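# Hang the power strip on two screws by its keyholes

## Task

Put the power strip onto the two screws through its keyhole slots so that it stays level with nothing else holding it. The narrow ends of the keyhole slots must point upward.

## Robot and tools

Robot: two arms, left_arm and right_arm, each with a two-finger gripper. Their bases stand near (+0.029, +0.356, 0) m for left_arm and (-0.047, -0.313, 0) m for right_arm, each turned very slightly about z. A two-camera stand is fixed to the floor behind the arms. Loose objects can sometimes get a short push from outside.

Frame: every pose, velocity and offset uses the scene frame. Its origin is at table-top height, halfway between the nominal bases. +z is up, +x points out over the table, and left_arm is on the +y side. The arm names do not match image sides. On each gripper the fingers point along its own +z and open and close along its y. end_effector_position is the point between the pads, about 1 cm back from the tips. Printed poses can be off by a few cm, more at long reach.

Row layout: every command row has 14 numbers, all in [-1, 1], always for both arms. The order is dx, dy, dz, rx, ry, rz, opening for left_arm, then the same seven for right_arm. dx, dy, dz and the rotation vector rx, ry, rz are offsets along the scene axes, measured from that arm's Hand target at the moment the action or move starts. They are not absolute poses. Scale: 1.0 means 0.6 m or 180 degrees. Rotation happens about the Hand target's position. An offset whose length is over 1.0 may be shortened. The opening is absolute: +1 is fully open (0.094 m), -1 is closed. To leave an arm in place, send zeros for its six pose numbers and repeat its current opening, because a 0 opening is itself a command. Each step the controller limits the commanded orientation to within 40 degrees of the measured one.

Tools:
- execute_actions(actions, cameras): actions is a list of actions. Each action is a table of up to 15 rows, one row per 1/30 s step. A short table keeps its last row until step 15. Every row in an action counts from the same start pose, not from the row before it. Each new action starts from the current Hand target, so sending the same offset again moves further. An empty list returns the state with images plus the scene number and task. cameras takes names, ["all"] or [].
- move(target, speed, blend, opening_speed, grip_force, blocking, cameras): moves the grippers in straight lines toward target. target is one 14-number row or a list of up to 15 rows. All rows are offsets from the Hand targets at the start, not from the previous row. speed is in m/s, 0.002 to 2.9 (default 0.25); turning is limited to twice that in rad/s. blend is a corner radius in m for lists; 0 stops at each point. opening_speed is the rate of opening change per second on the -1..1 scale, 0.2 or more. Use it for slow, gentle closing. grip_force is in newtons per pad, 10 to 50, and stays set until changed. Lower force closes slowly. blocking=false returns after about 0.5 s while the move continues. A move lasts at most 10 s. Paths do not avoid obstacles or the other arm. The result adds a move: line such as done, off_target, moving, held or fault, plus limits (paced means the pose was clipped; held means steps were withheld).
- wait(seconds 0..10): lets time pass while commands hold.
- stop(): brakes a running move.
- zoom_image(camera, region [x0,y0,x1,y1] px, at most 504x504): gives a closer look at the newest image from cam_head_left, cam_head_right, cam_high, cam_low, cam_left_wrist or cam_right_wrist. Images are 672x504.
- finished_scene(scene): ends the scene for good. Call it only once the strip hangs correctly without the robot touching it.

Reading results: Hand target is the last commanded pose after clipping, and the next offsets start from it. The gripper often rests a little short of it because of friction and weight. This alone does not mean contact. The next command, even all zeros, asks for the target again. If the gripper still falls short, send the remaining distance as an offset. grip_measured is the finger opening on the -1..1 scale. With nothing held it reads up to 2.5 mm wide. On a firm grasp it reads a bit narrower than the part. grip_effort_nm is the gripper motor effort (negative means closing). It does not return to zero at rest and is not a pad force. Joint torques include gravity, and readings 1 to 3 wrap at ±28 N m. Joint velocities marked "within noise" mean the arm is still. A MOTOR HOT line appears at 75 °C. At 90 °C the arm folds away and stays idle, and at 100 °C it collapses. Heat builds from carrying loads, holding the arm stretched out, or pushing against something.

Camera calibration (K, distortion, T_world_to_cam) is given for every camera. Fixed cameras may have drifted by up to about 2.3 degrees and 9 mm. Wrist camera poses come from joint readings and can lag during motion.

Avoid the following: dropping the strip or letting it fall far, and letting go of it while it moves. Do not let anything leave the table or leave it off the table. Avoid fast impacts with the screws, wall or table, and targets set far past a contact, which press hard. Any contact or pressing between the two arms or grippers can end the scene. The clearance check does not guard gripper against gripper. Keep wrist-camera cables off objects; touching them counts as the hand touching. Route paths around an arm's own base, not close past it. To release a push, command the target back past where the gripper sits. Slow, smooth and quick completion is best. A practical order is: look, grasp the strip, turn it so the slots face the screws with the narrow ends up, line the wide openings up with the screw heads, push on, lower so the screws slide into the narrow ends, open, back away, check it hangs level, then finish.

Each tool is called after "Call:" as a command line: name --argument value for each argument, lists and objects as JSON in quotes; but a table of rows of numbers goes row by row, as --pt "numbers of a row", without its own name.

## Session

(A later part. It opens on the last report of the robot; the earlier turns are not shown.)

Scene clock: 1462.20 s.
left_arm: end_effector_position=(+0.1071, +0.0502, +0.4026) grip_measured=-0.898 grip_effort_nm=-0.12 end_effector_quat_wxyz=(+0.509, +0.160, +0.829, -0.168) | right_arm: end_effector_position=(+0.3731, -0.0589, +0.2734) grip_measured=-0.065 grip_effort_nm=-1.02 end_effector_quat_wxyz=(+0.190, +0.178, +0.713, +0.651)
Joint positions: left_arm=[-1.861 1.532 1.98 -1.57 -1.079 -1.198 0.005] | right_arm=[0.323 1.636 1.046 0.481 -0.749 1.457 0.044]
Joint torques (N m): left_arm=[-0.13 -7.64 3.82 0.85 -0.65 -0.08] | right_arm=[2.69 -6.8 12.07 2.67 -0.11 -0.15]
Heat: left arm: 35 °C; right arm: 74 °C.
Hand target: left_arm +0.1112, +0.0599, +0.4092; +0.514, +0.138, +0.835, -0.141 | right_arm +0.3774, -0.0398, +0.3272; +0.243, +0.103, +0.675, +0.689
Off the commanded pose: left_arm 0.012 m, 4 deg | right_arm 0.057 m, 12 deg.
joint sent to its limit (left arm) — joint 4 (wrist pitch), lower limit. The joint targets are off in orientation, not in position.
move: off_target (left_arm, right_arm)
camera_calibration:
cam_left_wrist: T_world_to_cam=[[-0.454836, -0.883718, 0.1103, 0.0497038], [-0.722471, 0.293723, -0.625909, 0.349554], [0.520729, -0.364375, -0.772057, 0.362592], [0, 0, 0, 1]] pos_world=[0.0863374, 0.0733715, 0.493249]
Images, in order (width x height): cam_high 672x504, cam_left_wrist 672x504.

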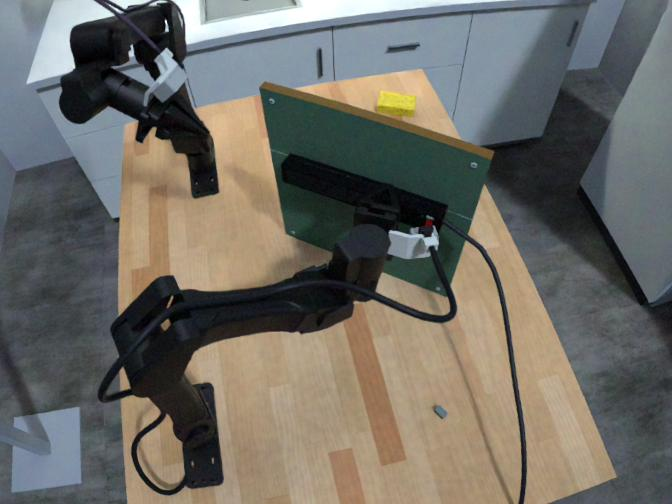

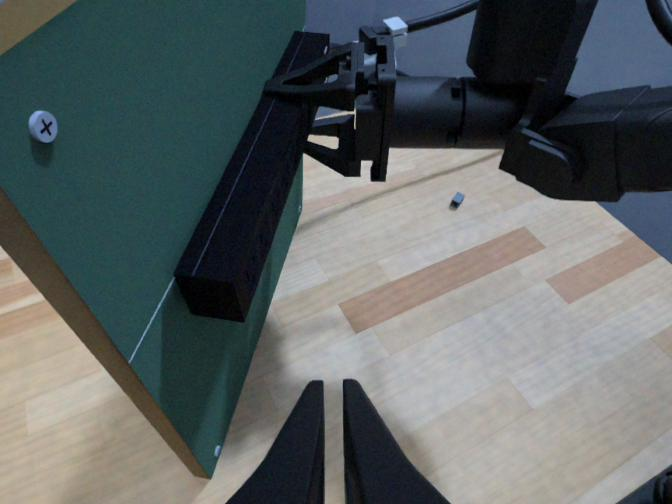

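Call:
move --pt "0 0 0 0 0 0 -0.9 0.0 0.003 0 0.012 0.016 -0.01 -0.3" --pt "0 0 0 0 0 0 -0.9 0.004 0.004 -0.03 0.02 0.026 -0.01 -0.3" --pt "0 0 0 0 0 0 -0.9 0.004 0.006 0 0.01 0.013 -0.01 -0.3" --speed 0.06 --cameras '["cam_left_wrist","cam_high"]'

Call:
zoom_image --camera "cam_left_wrist" --region '[150, 10, 400, 350]'

Call:
zoom_image --camera "cam_high" --region '[260, 130, 500, 300]'

Scene clock: 1475.40 s.
left_arm: end_effector_position=(+0.1071, +0.0502, +0.4026) grip_measured=-0.898 grip_effort_nm=-0.12 end_effector_quat_wxyz=(+0.509, +0.160, +0.829, -0.168) | right_arm: end_effector_position=(+0.3733, -0.0582, +0.2727) grip_measured=-0.065 grip_effort_nm=-1.03 end_effector_quat_wxyz=(+0.183, +0.187, +0.702, +0.663)
Joint positions: left_arm=[-1.861 1.532 1.98 -1.57 -1.079 -1.198 0.005] | right_arm=[0.325 1.646 1.024 0.548 -0.747 1.511 0.044]
Joint torques (N m): left_arm=[-0.16 -7.69 3.78 0.85 -0.66 -0.1] | right_arm=[4.62 -7.32 12.67 2.29 0.38 -0.03]
Heat: left arm: 35 °C; right arm: 76 °C. Fold the right arm in close to its base, or ease its load, before you think long.
Hand target: left_arm +0.1112, +0.0599, +0.4092; +0.514, +0.138, +0.835, -0.141 | right_arm +0.3797, -0.0361, +0.3270; +0.238, +0.131, +0.668, +0.693
Off the commanded pose: left_arm 0.012 m, 4 deg | right_arm 0.059 m, 10 deg.
MOTOR HOT: joint 4 (wrist pitch) of the right arm reports 76 °C; the controller's stop level is 90 °C. To cool a motor, set the load down, stop pushing, or move to a pose that needs little force.
joint sent to its limit (left arm) — joint 4 (wrist pitch), lower limit. The joint targets are off in orientation, not in position.
move: off_target (left_arm, right_arm)
camera_calibration:
cam_left_wrist: T_world_to_cam=[[-0.454836, -0.883718, 0.1103, 0.0497038], [-0.722471, 0.293723, -0.625909, 0.349554], [0.520729, -0.364375, -0.772057, 0.362592], [0, 0, 0, 1]] pos_world=[0.0863374, 0.0733715, 0.493249]
Images, in order (width x height): cam_high 672x504, cam_left_wrist 672x504.

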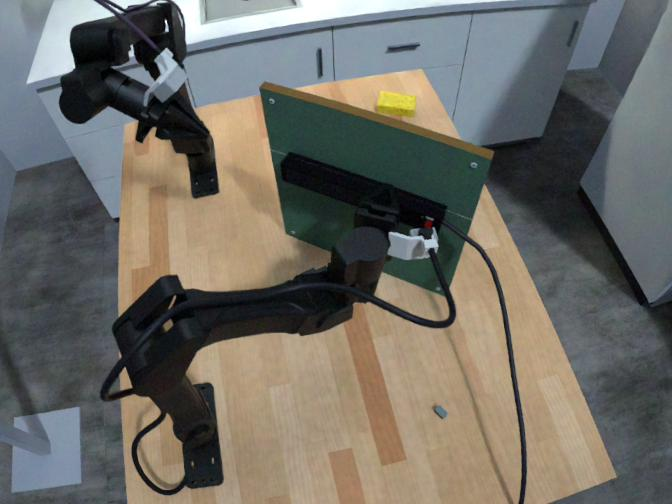

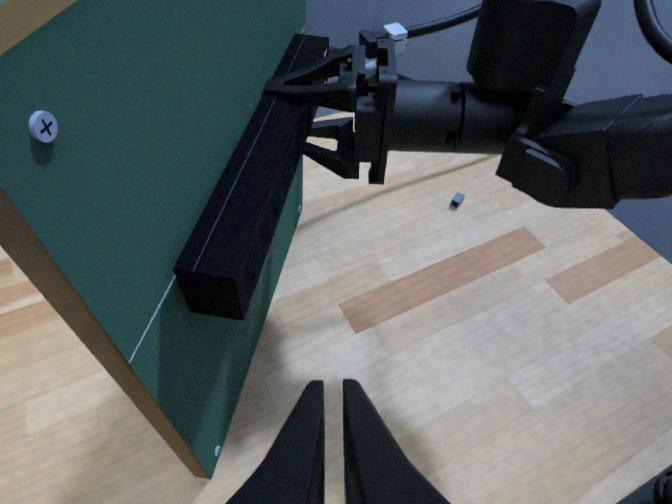

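Scaled by 1.482.

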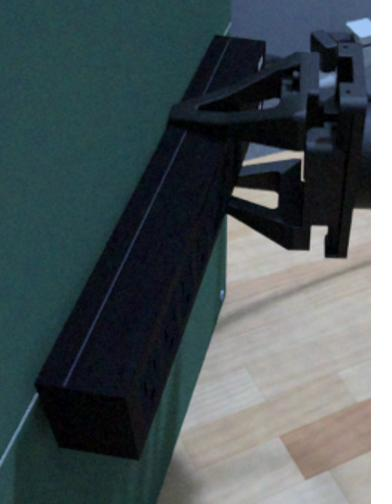

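Scaled by 2.100.

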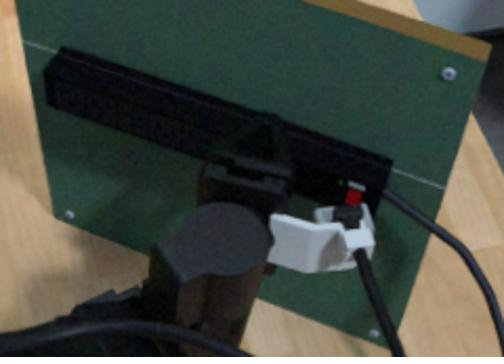

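Call:
move --pt "0 0 0 0 0 0 -0.9 0.0 -0.01 -0.04 0 0 -0.01 -0.3" --pt "0 0 0 0 0 0 -0.9 0.012 0.0 -0.05 0 0 -0.014 -0.3" --pt "0 0 0 0 0 0 -0.9 0.012 0.004 -0.03 0 0 -0.01 -0.3" --speed 0.06 --cameras '["cam_left_wrist","cam_high"]'

Call:
zoom_image --camera "cam_left_wrist" --region '[150, 10, 400, 350]'

Call:
zoom_image --camera "cam_high" --region '[260, 130, 500, 300]'

Scene clock: 1487.23 s.
left_arm: end_effector_position=(+0.1071, +0.0502, +0.4026) grip_measured=-0.898 grip_effort_nm=-0.12 end_effector_quat_wxyz=(+0.509, +0.160, +0.829, -0.168) | right_arm: end_effector_position=(+0.3738, -0.0580, +0.2723) grip_measured=-0.065 grip_effort_nm=-1.02 end_effector_quat_wxyz=(+0.191, +0.185, +0.697, +0.666)
Joint positions: left_arm=[-1.861 1.532 1.98 -1.57 -1.079 -1.198 0.005] | right_arm=[0.327 1.65 1.011 0.584 -0.738 1.513 0.044]
Joint torques (N m): left_arm=[-0.16 -7.66 3.78 0.85 -0.66 -0.09] | right_arm=[5.45 -4.86 11.81 2.45 0.69 -0.11]
Heat: left arm: 34 °C; right arm: 75 °C. Fold the right arm in close to its base, or ease its load, before you think long.
Hand target: left_arm +0.1112, +0.0599, +0.4092; +0.514, +0.138, +0.835, -0.141 | right_arm +0.3870, -0.0337, +0.3090; +0.249, +0.142, +0.665, +0.689
Off the commanded pose: left_arm 0.012 m, 4 deg | right_arm 0.046 m, 9 deg.
MOTOR HOT: still on. Joint 4 (wrist pitch) of the right arm reports 75 °C.
joint sent to its limit (left arm) — joint 4 (wrist pitch), lower limit. The joint targets are off in orientation, not in position.
move: off_target (left_arm, right_arm)
camera_calibration:
cam_left_wrist: T_world_to_cam=[[-0.454836, -0.883718, 0.1103, 0.0497038], [-0.722471, 0.293723, -0.625909, 0.349554], [0.520729, -0.364375, -0.772057, 0.362592], [0, 0, 0, 1]] pos_world=[0.0863374, 0.0733715, 0.493249]
Images, in order (width x height): cam_high 672x504, cam_left_wrist 672x504.

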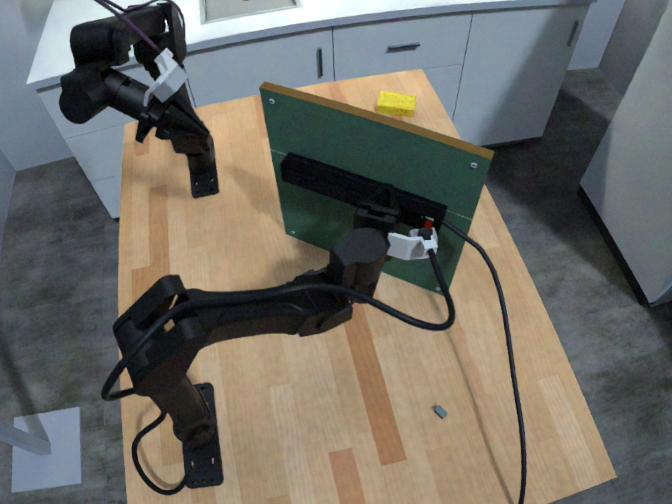

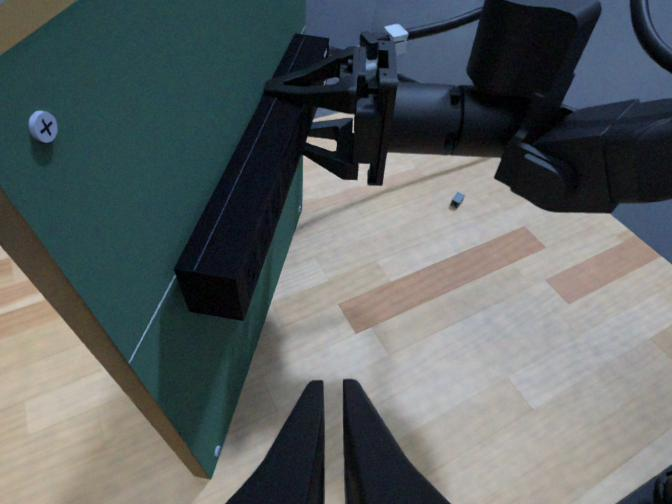

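Scaled by 1.482.

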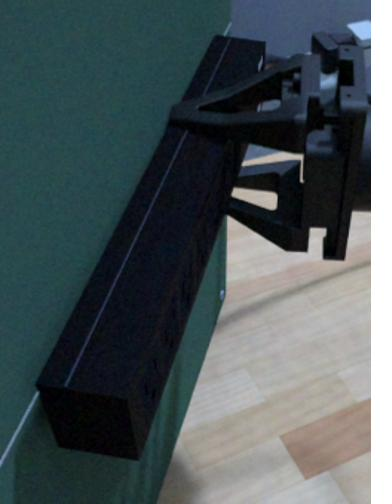

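Scaled by 2.100.

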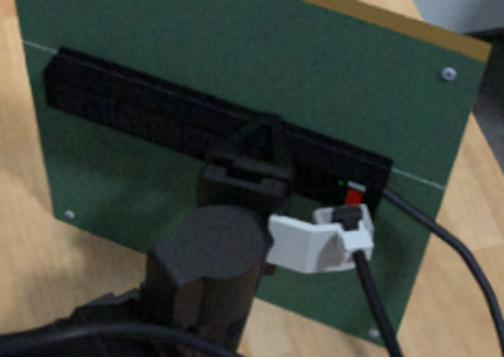

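Call:
move --pt "0 0 0 0 0 0 -0.9 -0.05 -0.053 0.1 0 0 0 -0.3" --pt "0 0 0 0 0 0 -0.9 -0.045 -0.05 0.015 0 0 0 -0.3" --pt "0 0 0 0 0 0 -0.9 -0.028 -0.027 0.012 0 0 0 -0.3" --speed 0.08 --cameras '["cam_left_wrist","cam_high"]'

Call:
zoom_image --camera "cam_left_wrist" --region '[150, 10, 400, 350]'

Call:
zoom_image --camera "cam_high" --region '[260, 130, 500, 300]'

Scene clock: 1498.83 s.
left_arm: end_effector_position=(+0.1071, +0.0502, +0.4026) grip_measured=-0.898 grip_effort_nm=-0.12 end_effector_quat_wxyz=(+0.509, +0.160, +0.829, -0.168) | right_arm: end_effector_position=(+0.3698, -0.0629, +0.2778) grip_measured=-0.065 grip_effort_nm=-1.02 end_effector_quat_wxyz=(+0.206, +0.205, +0.690, +0.664)
Joint positions: left_arm=[-1.861 1.532 1.98 -1.57 -1.079 -1.198 0.005] | right_arm=[0.338 1.603 0.976 0.583 -0.677 1.531 0.044]
Joint torques (N m): left_arm=[-0.16 -7.66 3.81 0.85 -0.65 -0.1] | right_arm=[2.25 -6.64 10.11 2.31 0 -0.39]
Heat: left arm: 34 °C; right arm: 75 °C. Fold the right arm in close to its base, or ease its load, before you think long.
Hand target: left_arm +0.1112, +0.0599, +0.4092; +0.514, +0.138, +0.835, -0.141 | right_arm +0.3701, -0.0500, +0.3163; +0.249, +0.142, +0.665, +0.689
Off the commanded pose: left_arm 0.012 m, 4 deg | right_arm 0.041 m, 10 deg.
MOTOR HOT: still on. Joint 4 (wrist pitch) of the right arm reports 75 °C.
joint sent to its limit (left arm) — joint 4 (wrist pitch), lower limit. The joint targets are off in orientation, not in position.
move: off_target (left_arm, right_arm)
camera_calibration:
cam_left_wrist: T_world_to_cam=[[-0.454836, -0.883718, 0.1103, 0.0497038], [-0.722471, 0.293723, -0.625909, 0.349554], [0.520729, -0.364375, -0.772057, 0.362592], [0, 0, 0, 1]] pos_world=[0.0863374, 0.0733715, 0.493249]
Images, in order (width x height): cam_high 672x504, cam_left_wrist 672x504.

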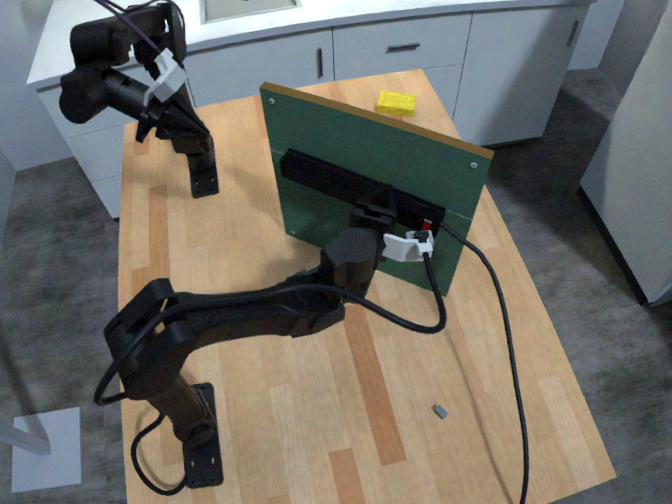

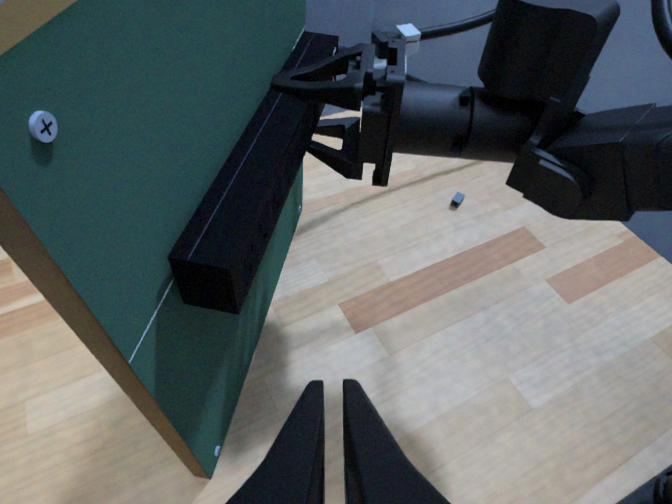

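Scaled by 1.482.

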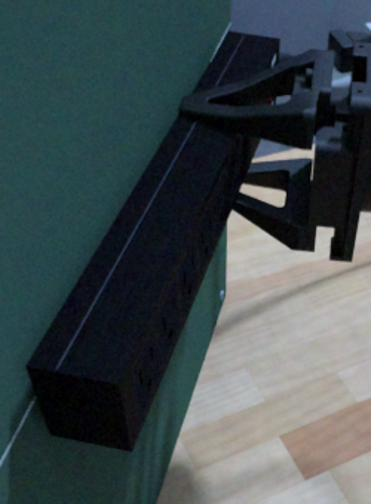

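Scaled by 2.100.

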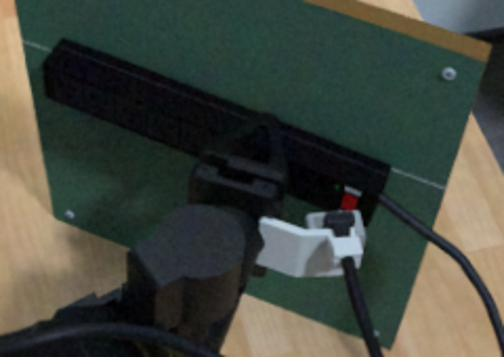

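Call:
move --pt "0 0 0 0 0 0 -0.9 -0.01 -0.015 0.02 -0.008 -0.0105 0 -0.3" --pt "0 0 0 0 0 0 -0.9 -0.005 -0.015 -0.014 -0.008 -0.0105 0 -0.3" --pt "0 0 0 0 0 0 -0.9 0.009 -0.001 -0.018 -0.008 -0.0105 0.004 -0.3" --speed 0.08 --cameras '["cam_left_wrist","cam_high"]'

Call:
zoom_image --camera "cam_left_wrist" --region '[150, 10, 400, 350]'

Call:
zoom_image --camera "cam_high" --region '[260, 130, 500, 300]'

Scene clock: 1508.90 s.
left_arm: end_effector_position=(+0.1071, +0.0502, +0.4026) grip_measured=-0.898 grip_effort_nm=-0.12 end_effector_quat_wxyz=(+0.509, +0.160, +0.829, -0.168) | right_arm: end_effector_position=(+0.3704, -0.0619, +0.2801) grip_measured=-0.065 grip_effort_nm=-1.03 end_effector_quat_wxyz=(+0.212, +0.183, +0.686, +0.672)
Joint positions: left_arm=[-1.861 1.532 1.98 -1.57 -1.079 -1.198 0.005] | right_arm=[0.33 1.623 0.976 0.637 -0.708 1.52 0.044]
Joint torques (N m): left_arm=[-0.17 -7.69 3.84 0.85 -0.65 -0.09] | right_arm=[1.61 -5.22 10.35 2.1 -0.04 -0.71]
Heat: left arm: 34 °C; right arm: 73 °C. Fold the right arm in close to its base, or ease its load, before you think long.
Hand target: left_arm +0.1112, +0.0599, +0.4092; +0.514, +0.138, +0.835, -0.141 | right_arm +0.3755, -0.0505, +0.3055; +0.257, +0.123, +0.671, +0.685
Off the commanded pose: left_arm 0.012 m, 4 deg | right_arm 0.028 m, 9 deg.
MOTOR HOT: still on. Joint 4 (wrist pitch) of the right arm reports 73 °C.
joint sent to its limit (left arm) — joint 4 (wrist pitch), lower limit. The joint targets are off in orientation, not in position.
move: off_target (left_arm, right_arm)
camera_calibration:
cam_left_wrist: T_world_to_cam=[[-0.454836, -0.883718, 0.1103, 0.0497038], [-0.722471, 0.293723, -0.625909, 0.349554], [0.520729, -0.364375, -0.772057, 0.362592], [0, 0, 0, 1]] pos_world=[0.0863374, 0.0733715, 0.493249]
Images, in order (width x height): cam_high 672x504, cam_left_wrist 672x504.

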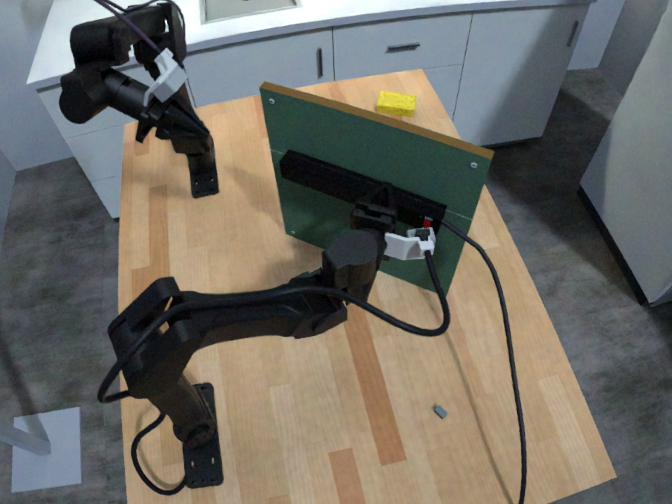

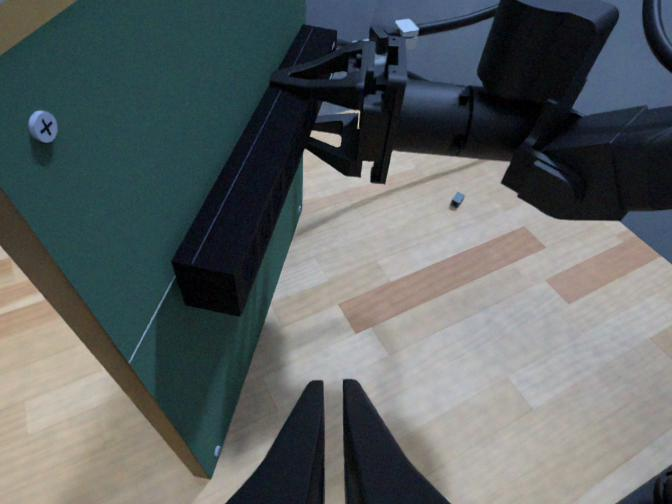

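Scaled by 1.482.

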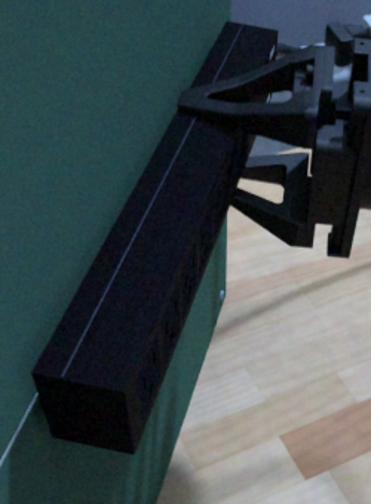

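Scaled by 2.100.

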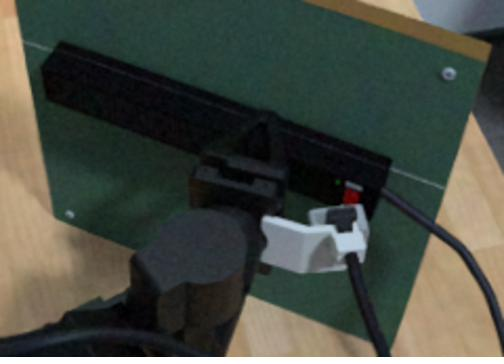

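Call:
move --pt "0 0 0 0 0 0 -0.9 0.0 -0.033 -0.03 0 0 0 -0.3" --pt "0 0 0 0 0 0 -0.9 0.018 -0.018 -0.032 0 0 0 -0.3" --speed 0.08 --cameras '["cam_left_wrist","cam_high"]'

Call:
zoom_image --camera "cam_left_wrist" --region '[150, 10, 400, 350]'

Call:
zoom_image --camera "cam_high" --region '[260, 130, 500, 300]'

Scene clock: 1520.73 s.
left_arm: end_effector_position=(+0.1071, +0.0502, +0.4026) grip_measured=-0.898 grip_effort_nm=-0.12 end_effector_quat_wxyz=(+0.509, +0.160, +0.829, -0.168) | right_arm: end_effector_position=(+0.3839, -0.0723, +0.2506) grip_measured=-0.065 grip_effort_nm=-1.02 end_effector_quat_wxyz=(+0.213, +0.182, +0.695, +0.662)
Joint positions: left_arm=[-1.861 1.532 1.98 -1.57 -1.079 -1.198 0.005] | right_arm=[0.291 1.7 0.96 0.697 -0.745 1.487 0.044]
Joint torques (N m): left_arm=[-0.16 -7.65 3.81 0.85 -0.65 -0.08] | right_arm=[1.94 -7.09 9.89 2.24 -0.07 -0.38]
Heat: left arm: 34 °C; right arm: 72 °C. Fold the right arm in close to its base, or ease its load, before you think long.
Hand target: left_arm +0.1112, +0.0599, +0.4092; +0.514, +0.138, +0.835, -0.141 | right_arm +0.3863, -0.0614, +0.2865; +0.258, +0.123, +0.670, +0.685
Off the commanded pose: left_arm 0.012 m, 4 deg | right_arm 0.037 m, 9 deg.
MOTOR HOT: still on. Joint 4 (wrist pitch) of the right arm reports 72 °C.
joint sent to its limit (left arm) — joint 4 (wrist pitch), lower limit. The joint targets are off in orientation, not in position.
move: off_target (left_arm, right_arm)
camera_calibration:
cam_left_wrist: T_world_to_cam=[[-0.454836, -0.883718, 0.1103, 0.0497038], [-0.722471, 0.293723, -0.625909, 0.349554], [0.520729, -0.364375, -0.772057, 0.362592], [0, 0, 0, 1]] pos_world=[0.0863374, 0.0733715, 0.493249]
Images, in order (width x height): cam_high 672x504, cam_left_wrist 672x504.

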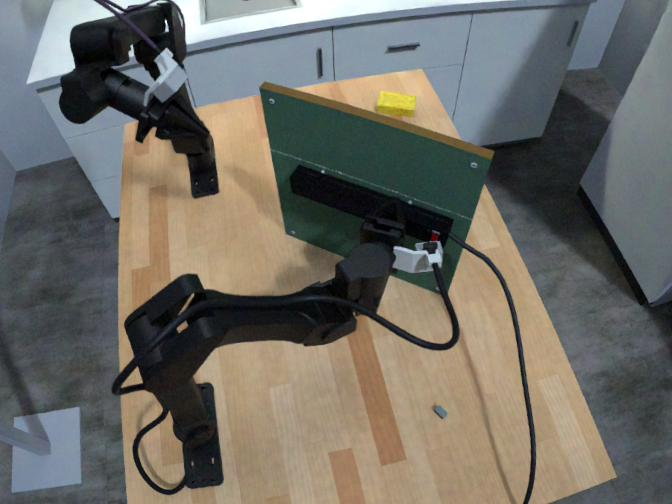

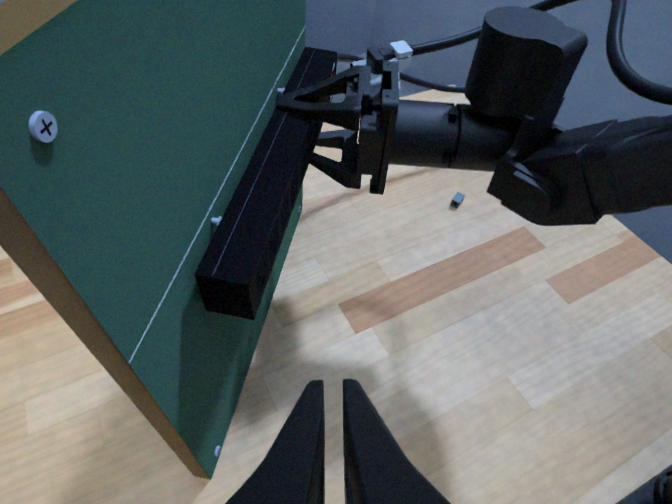

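Scaled by 1.482.

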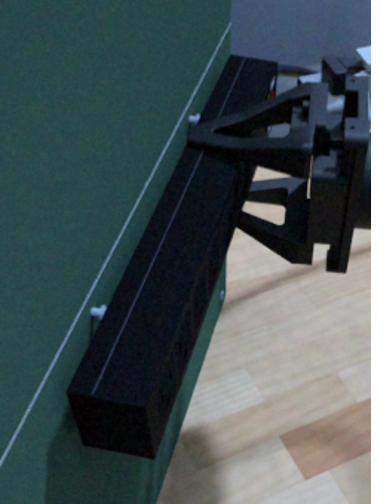

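Scaled by 2.100.

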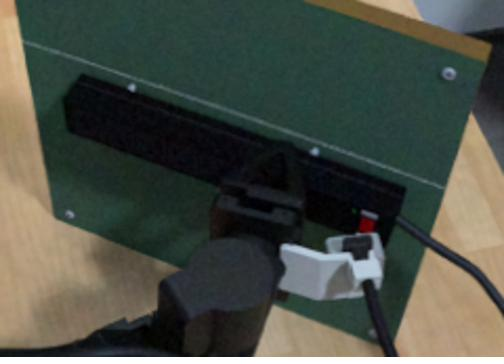

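Call:
move --pt "0 0 0 0 0 0 -0.9 -0.035 0.0 0.07 0 0 0 -0.3" --pt "0 0 0 0 0 0 -0.9 -0.03 0.0 0.022 0 0 0 -0.3" --pt "0 0 0 0 0 0 -0.9 -0.004 0.02 0.025 0 0 0 -0.3" --speed 0.08 --cameras '["cam_left_wrist","cam_high"]'

Call:
zoom_image --camera "cam_left_wrist" --region '[150, 10, 400, 350]'

Call:
zoom_image --camera "cam_high" --region '[260, 130, 500, 300]'

Scene clock: 1534.40 s.
left_arm: end_effector_position=(+0.1071, +0.0502, +0.4026) grip_measured=-0.898 grip_effort_nm=-0.12 end_effector_quat_wxyz=(+0.509, +0.160, +0.829, -0.168) | right_arm: end_effector_position=(+0.3755, -0.0658, +0.2573) grip_measured=-0.065 grip_effort_nm=-1.03 end_effector_quat_wxyz=(+0.208, +0.187, +0.699, +0.658)
Joint positions: left_arm=[-1.861 1.532 1.98 -1.57 -1.079 -1.198 0.005] | right_arm=[0.316 1.658 0.96 0.636 -0.719 1.486 0.044]
Joint torques (N m): left_arm=[-0.14 -7.66 3.85 0.84 -0.65 -0.09] | right_arm=[2.51 -6.11 12.45 2.31 0.04 -0.32]
Heat: left arm: 34 °C; right arm: 72 °C. Fold the right arm in close to its base, or ease its load, before you think long.
Hand target: left_arm +0.1112, +0.0599, +0.4092; +0.514, +0.138, +0.835, -0.141 | right_arm +0.3840, -0.0494, +0.3013; +0.257, +0.123, +0.671, +0.685
Off the commanded pose: left_arm 0.012 m, 4 deg | right_arm 0.048 m, 10 deg.
MOTOR HOT: still on. Joint 4 (wrist pitch) of the right arm reports 72 °C.
joint sent to its limit (left arm) — joint 4 (wrist pitch), lower limit. The joint targets are off in orientation, not in position.
move: off_target (left_arm, right_arm)
camera_calibration:
cam_left_wrist: T_world_to_cam=[[-0.454836, -0.883718, 0.1103, 0.0497038], [-0.722471, 0.293723, -0.625909, 0.349554], [0.520729, -0.364375, -0.772057, 0.362592], [0, 0, 0, 1]] pos_world=[0.0863374, 0.0733715, 0.493249]
Images, in order (width x height): cam_high 672x504, cam_left_wrist 672x504.

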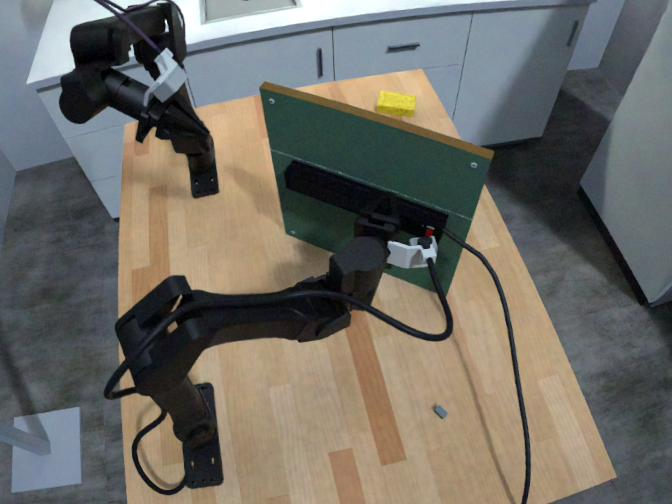

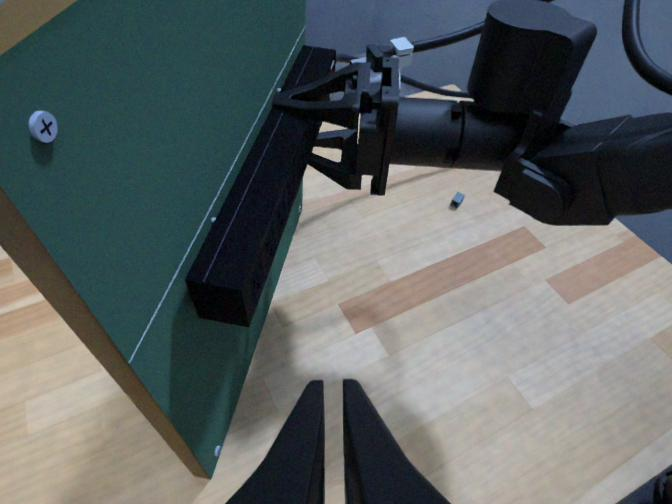

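Scaled by 1.482.

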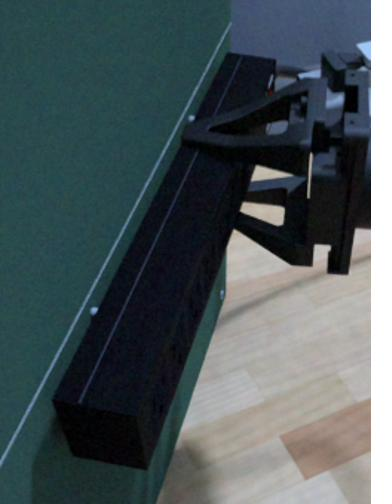

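Scaled by 2.100.

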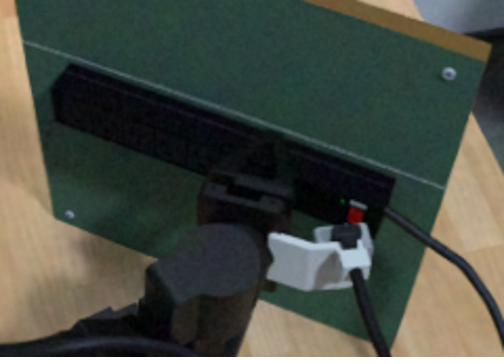

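Call:
move --pt "0 0 0 0 0 0 -0.9 -0.025 -0.02 0.07 0 0 0 -0.3" --pt "0 0 0 0 0 0 -0.9 -0.02 -0.015 0.02 0 0 0 -0.3" --pt "0 0 0 0 0 0 -0.9 0.006 0.009 0.017 0 0 0.003 -0.3" --speed 0.08 --cameras '["cam_left_wrist","cam_high"]'

Call:
zoom_image --camera "cam_left_wrist" --region '[150, 10, 400, 350]'

Call:
zoom_image --camera "cam_high" --region '[260, 130, 500, 300]'

Scene clock: 1546.50 s.
left_arm: end_effector_position=(+0.1071, +0.0502, +0.4026) grip_measured=-0.898 grip_effort_nm=-0.12 end_effector_quat_wxyz=(+0.509, +0.160, +0.829, -0.168) | right_arm: end_effector_position=(+0.3765, -0.0659, +0.2748) grip_measured=-0.065 grip_effort_nm=-1.02 end_effector_quat_wxyz=(+0.203, +0.182, +0.698, +0.662)
Joint positions: left_arm=[-1.861 1.532 1.98 -1.57 -1.079 -1.198 0.005] | right_arm=[0.309 1.641 1.011 0.575 -0.741 1.491 0.044]
Joint torques (N m): left_arm=[-0.14 -7.64 3.79 0.85 -0.64 -0.09] | right_arm=[3.86 -4.44 12.71 2.42 0.2 -0.38]
Heat: left arm: 34 °C; right arm: 73 °C. Fold the right arm in close to its base, or ease its load, before you think long.
Hand target: left_arm +0.1112, +0.0599, +0.4092; +0.514, +0.138, +0.835, -0.141 | right_arm +0.3876, -0.0440, +0.3116; +0.254, +0.120, +0.671, +0.686
Off the commanded pose: left_arm 0.012 m, 4 deg | right_arm 0.044 m, 10 deg.
MOTOR HOT: still on. Joint 4 (wrist pitch) of the right arm reports 73 °C.
joint sent to its limit (left arm) — joint 4 (wrist pitch), lower limit. The joint targets are off in orientation, not in position.
move: off_target (left_arm, right_arm)
camera_calibration:
cam_left_wrist: T_world_to_cam=[[-0.454836, -0.883718, 0.1103, 0.0497038], [-0.722471, 0.293723, -0.625909, 0.349554], [0.520729, -0.364375, -0.772057, 0.362592], [0, 0, 0, 1]] pos_world=[0.0863374, 0.0733715, 0.493249]
Images, in order (width x height): cam_high 672x504, cam_left_wrist 672x504.

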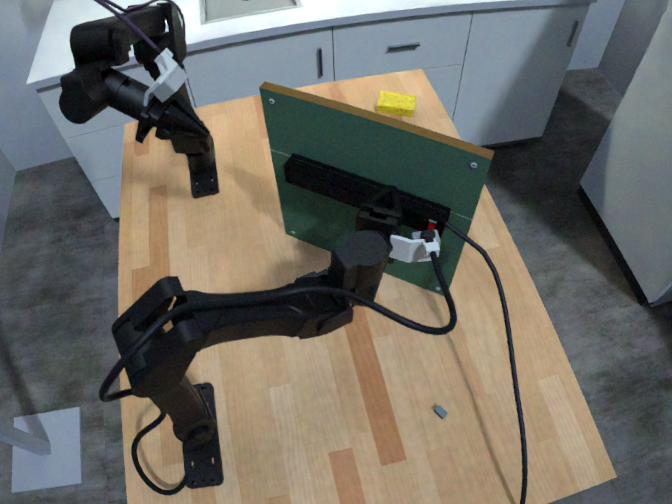

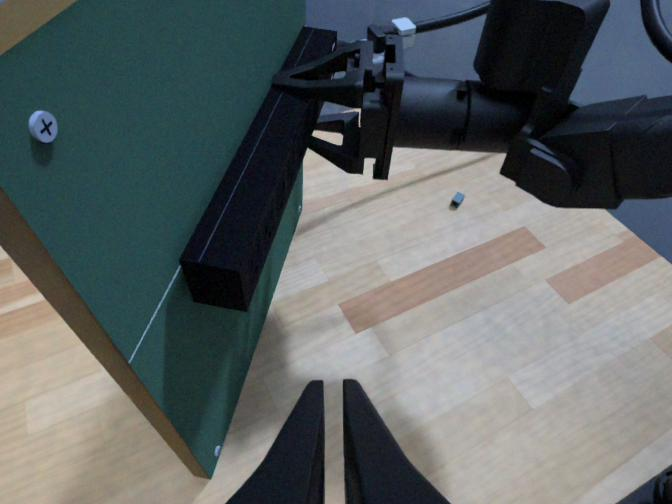

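Scaled by 1.482.

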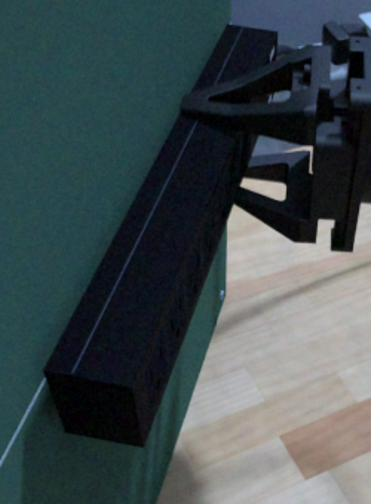

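Scaled by 2.100.

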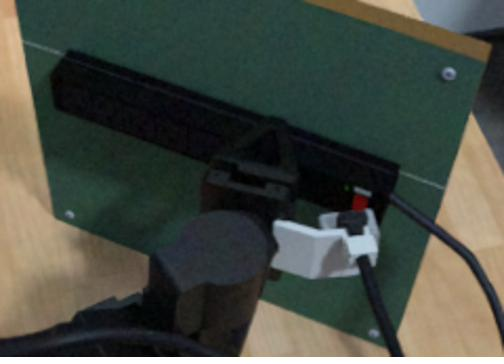

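Call:
move --target '[0,0,0,0,0,0,-0.9,0.003,0.003,-0.03,0,0,0,-0.3]' --speed 0.03

Call:
move --target '[0,0,0,0,0,0,-0.9,0.0,0.0,-0.02,0,0,0,-0.3]' --speed 0.03 --cameras '["cam_left_wrist","cam_high"]'

Call:
zoom_image --camera "cam_left_wrist" --region '[150, 10, 400, 350]'

Call:
zoom_image --camera "cam_high" --region '[260, 130, 500, 300]'

Scene clock: 1554.53 s.
left_arm: end_effector_position=(+0.1071, +0.0502, +0.4026) grip_measured=-0.898 grip_effort_nm=-0.12 end_effector_quat_wxyz=(+0.509, +0.160, +0.829, -0.168) | right_arm: end_effector_position=(+0.3763, -0.0656, +0.2738) grip_measured=-0.065 grip_effort_nm=-1.03 end_effector_quat_wxyz=(+0.199, +0.164, +0.696, +0.670)
Joint positions: left_arm=[-1.861 1.532 1.98 -1.57 -1.079 -1.198 0.005] | right_arm=[0.297 1.665 1.011 0.623 -0.787 1.493 0.044]
Joint torques (N m): left_arm=[-0.16 -7.62 3.78 0.84 -0.66 -0.08] | right_arm=[5.38 -3.44 10.5 2.46 0.66 -0.41]
Heat: left arm: 34 °C; right arm: 72 °C. Fold the right arm in close to its base, or ease its load, before you think long.
Hand target: left_arm +0.1112, +0.0599, +0.4092; +0.514, +0.138, +0.835, -0.141 | right_arm +0.3893, -0.0422, +0.2936; +0.254, +0.120, +0.671, +0.686
Off the commanded pose: left_arm 0.012 m, 4 deg | right_arm 0.033 m, 9 deg.
MOTOR HOT: still on. Joint 4 (wrist pitch) of the right arm reports 72 °C.
joint sent to its limit (left arm) — joint 4 (wrist pitch), lower limit. The joint targets are off in orientation, not in position.
move: off_target (left_arm, right_arm)

Scene clock: 1555.63 s.
left_arm: end_effector_position=(+0.1071, +0.0502, +0.4026) grip_measured=-0.898 grip_effort_nm=-0.12 end_effector_quat_wxyz=(+0.509, +0.160, +0.829, -0.168) | right_arm: end_effector_position=(+0.3763, -0.0655, +0.2726) grip_measured=-0.066 grip_effort_nm=-1.02 end_effector_quat_wxyz=(+0.201, +0.149, +0.691, +0.678)
Joint positions: left_arm=[-1.861 1.532 1.98 -1.57 -1.079 -1.198 0.005] | right_arm=[0.29 1.686 1.001 0.686 -0.813 1.495 0.044]
Joint torques (N m): left_arm=[-0.17 -7.66 3.79 0.85 -0.65 -0.09] | right_arm=[5.91 -3.26 9.13 2.25 0.86 -0.47]
Heat: left arm: 34 °C; right arm: 72 °C. Fold the right arm in close to its base, or ease its load, before you think long.
Hand target: left_arm +0.1112, +0.0599, +0.4092; +0.514, +0.138, +0.835, -0.141 | right_arm +0.3894, -0.0422, +0.2815; +0.254, +0.120, +0.671, +0.686
Off the commanded pose: left_arm 0.012 m, 4 deg | right_arm 0.028 m, 7 deg.
MOTOR HOT: still on. Joint 4 (wrist pitch) of the right arm reports 72 °C.
joint sent to its limit (left arm) — joint 4 (wrist pitch), lower limit. The joint targets are off in orientation, not in position.
move: off_target (left_arm, right_arm)
camera_calibration:
cam_left_wrist: T_world_to_cam=[[-0.454836, -0.883718, 0.1103, 0.0497038], [-0.722471, 0.293723, -0.625909, 0.349554], [0.520729, -0.364375, -0.772057, 0.362592], [0, 0, 0, 1]] pos_world=[0.0863374, 0.0733715, 0.493249]
Images, in order (width x height): cam_high 672x504, cam_left_wrist 672x504.

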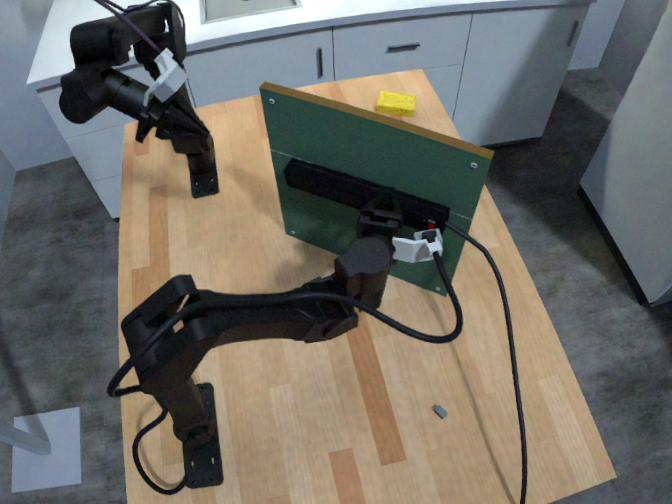

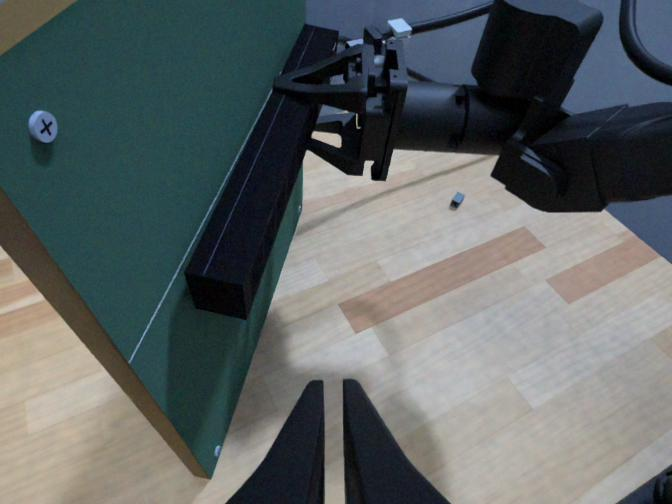

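Scaled by 1.482.

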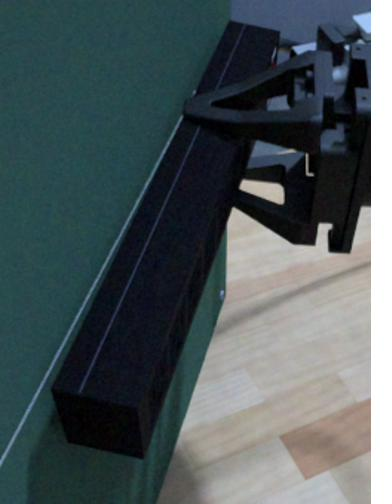

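Scaled by 2.100.

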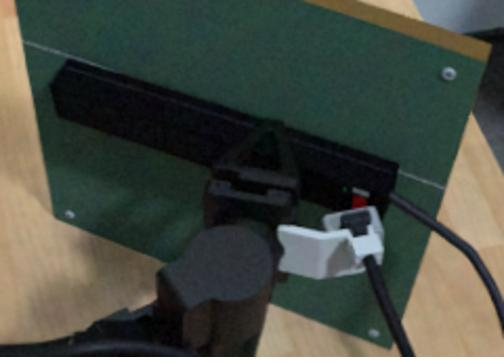

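Call:
move --target '[0,0,0,0,0,0,-0.9,-0.1,-0.125,0.04,0,0,0,-0.3]' --speed 0.12 --cameras '["cam_left_wrist","cam_high"]'

Call:
zoom_image --camera "cam_left_wrist" --region '[150, 10, 450, 350]'

Call:
zoom_image --camera "cam_high" --region '[260, 130, 500, 300]'

Scene clock: 1581.73 s.
left_arm: end_effector_position=(+0.1071, +0.0502, +0.4026) grip_measured=-0.898 grip_effort_nm=-0.12 end_effector_quat_wxyz=(+0.509, +0.160, +0.829, -0.168) | right_arm: end_effector_position=(+0.3443, -0.1202, +0.2684) grip_measured=-0.066 grip_effort_nm=-1.03 end_effector_quat_wxyz=(+0.217, +0.184, +0.690, +0.665)
Joint positions: left_arm=[-1.861 1.532 1.98 -1.57 -1.079 -1.198 0.005] | right_arm=[0.171 1.486 0.806 0.649 -0.857 1.493 0.044]
Joint torques (N m): left_arm=[-0.1 -7.65 3.79 0.86 -0.65 -0.08] | right_arm=[0.31 -9.72 6.52 2.1 -0.33 -0.18]
Heat: left arm: 34 °C; right arm: 70 °C.
Hand target: left_arm +0.1112, +0.0599, +0.4092; +0.514, +0.138, +0.835, -0.141 | right_arm +0.3293, -0.1171, +0.3055; +0.254, +0.120, +0.671, +0.686
Off the commanded pose: left_arm 0.012 m, 4 deg | right_arm 0.040 m, 9 deg.
MOTOR HOT: cleared for the motors of the right arm.
joint sent to its limit (left arm) — joint 4 (wrist pitch), lower limit. The joint targets are off in orientation, not in position.
move: off_target (left_arm, right_arm)
camera_calibration:
cam_left_wrist: T_world_to_cam=[[-0.454836, -0.883718, 0.1103, 0.0497038], [-0.722471, 0.293723, -0.625909, 0.349554], [0.520729, -0.364375, -0.772057, 0.362592], [0, 0, 0, 1]] pos_world=[0.0863374, 0.0733715, 0.493249]
Images, in order (width x height): cam_high 672x504, cam_left_wrist 672x504.

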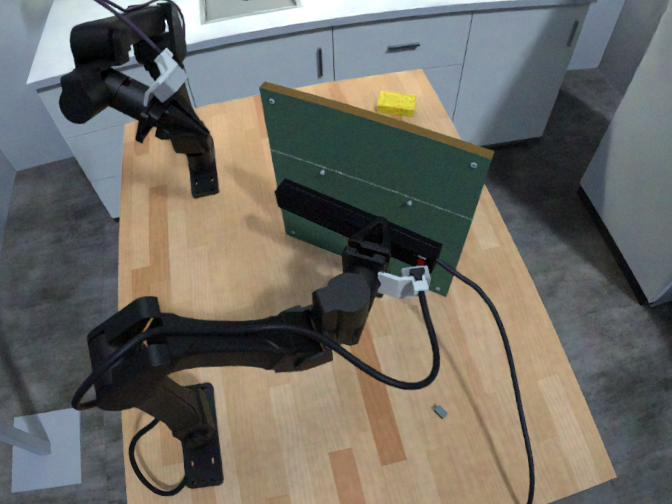

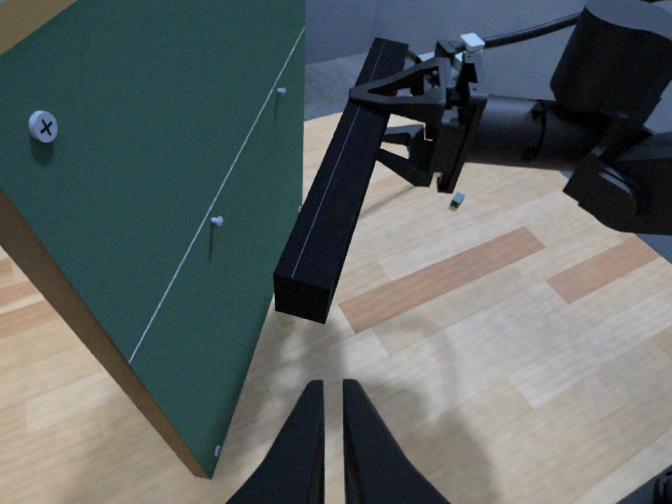

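Scaled by 1.482.

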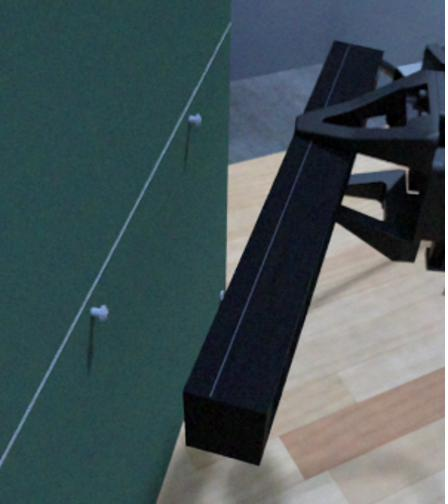

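Scaled by 2.100.

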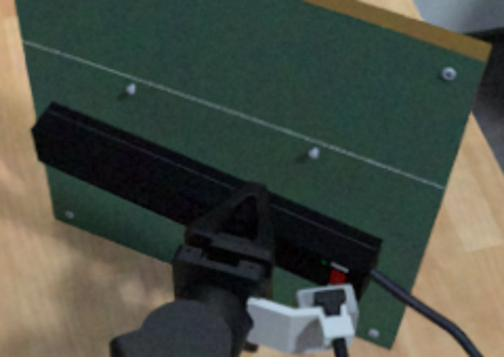

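Call:
move --target '[0.12,-0.132,0.07,0.207,0.2943,-0.1034,0.7,0,0,0,0,0,0,-0.3]' --speed 0.2 --cameras '["cam_head_left","cam_high","cam_left_wrist"]'

Scene clock: 1601.73 s.
left_arm: end_effector_position=(+0.1811, -0.0178, +0.4491) grip_measured=+0.698 grip_effort_nm=0.09 end_effector_quat_wxyz=(+0.301, +0.305, +0.842, -0.327) | right_arm: end_effector_position=(+0.3442, -0.1202, +0.2683) grip_measured=-0.066 grip_effort_nm=-1.02 end_effector_quat_wxyz=(+0.216, +0.184, +0.690, +0.665)
Joint positions: left_arm=[-1.202 1.898 2.825 -1.576 -0.015 -0.491 0.08] | right_arm=[0.171 1.486 0.806 0.648 -0.858 1.493 0.044]
Joint torques (N m): left_arm=[0.46 -5.9 5.42 1.7 0.05 -0.01] | right_arm=[0.25 -9.54 6.61 2.13 -0.34 -0.21]
Heat: left arm: 34 °C; right arm: 68 °C.
Hand target: left_arm +0.1833, -0.0193, +0.4513; +0.076, +0.337, +0.935, -0.082 | right_arm +0.3293, -0.1171, +0.3056; +0.254, +0.120, +0.671, +0.686
Off the commanded pose: left_arm 0.003 m, 53 deg; orientation clipped | right_arm 0.040 m, 9 deg.
joint sent to its limit (left arm) — joint 4 (wrist pitch), lower limit. The joint targets are off in orientation, not in position.
move: off_target (left_arm, right_arm); limits=paced
camera_calibration:
cam_left_wrist: T_world_to_cam=[[-0.723993, -0.583466, 0.36797, -0.0435359], [-0.689796, 0.615457, -0.381305, 0.342007], [-0.00399106, -0.529887, -0.848059, 0.461372], [0, 0, 0, 1]] pos_world=[0.206237, 0.00858239, 0.5377]
Images, in order (width x height): cam_head_left 672x504, cam_high 672x504, cam_left_wrist 672x504.

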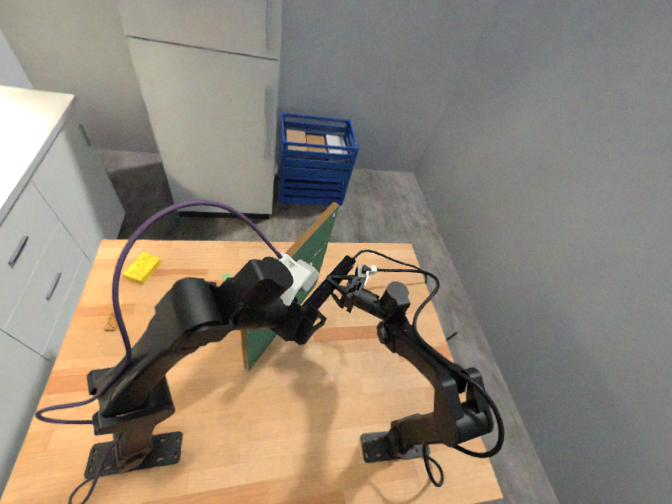

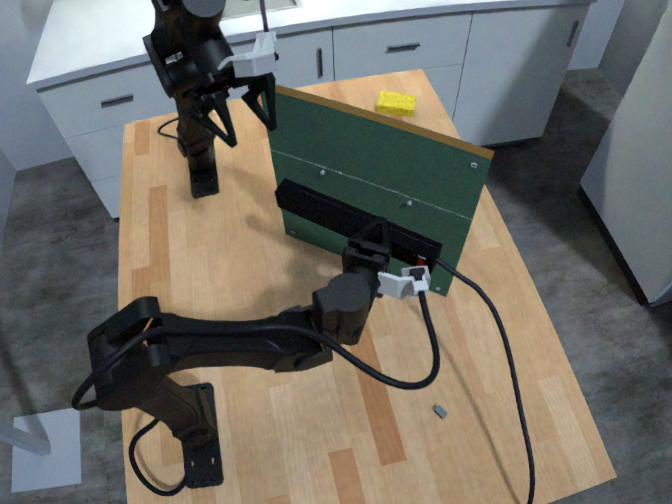

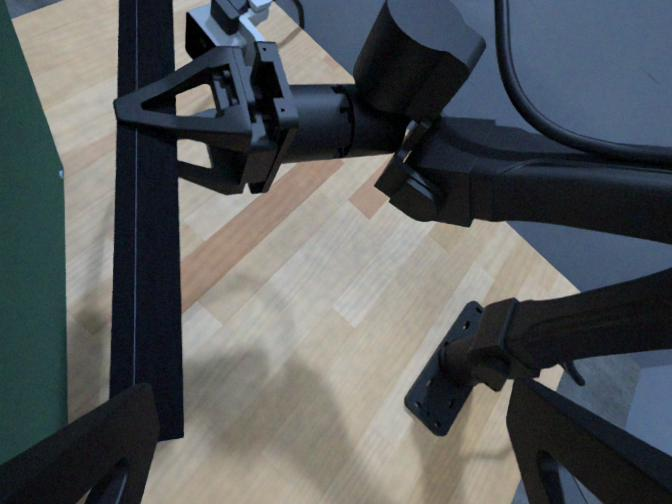

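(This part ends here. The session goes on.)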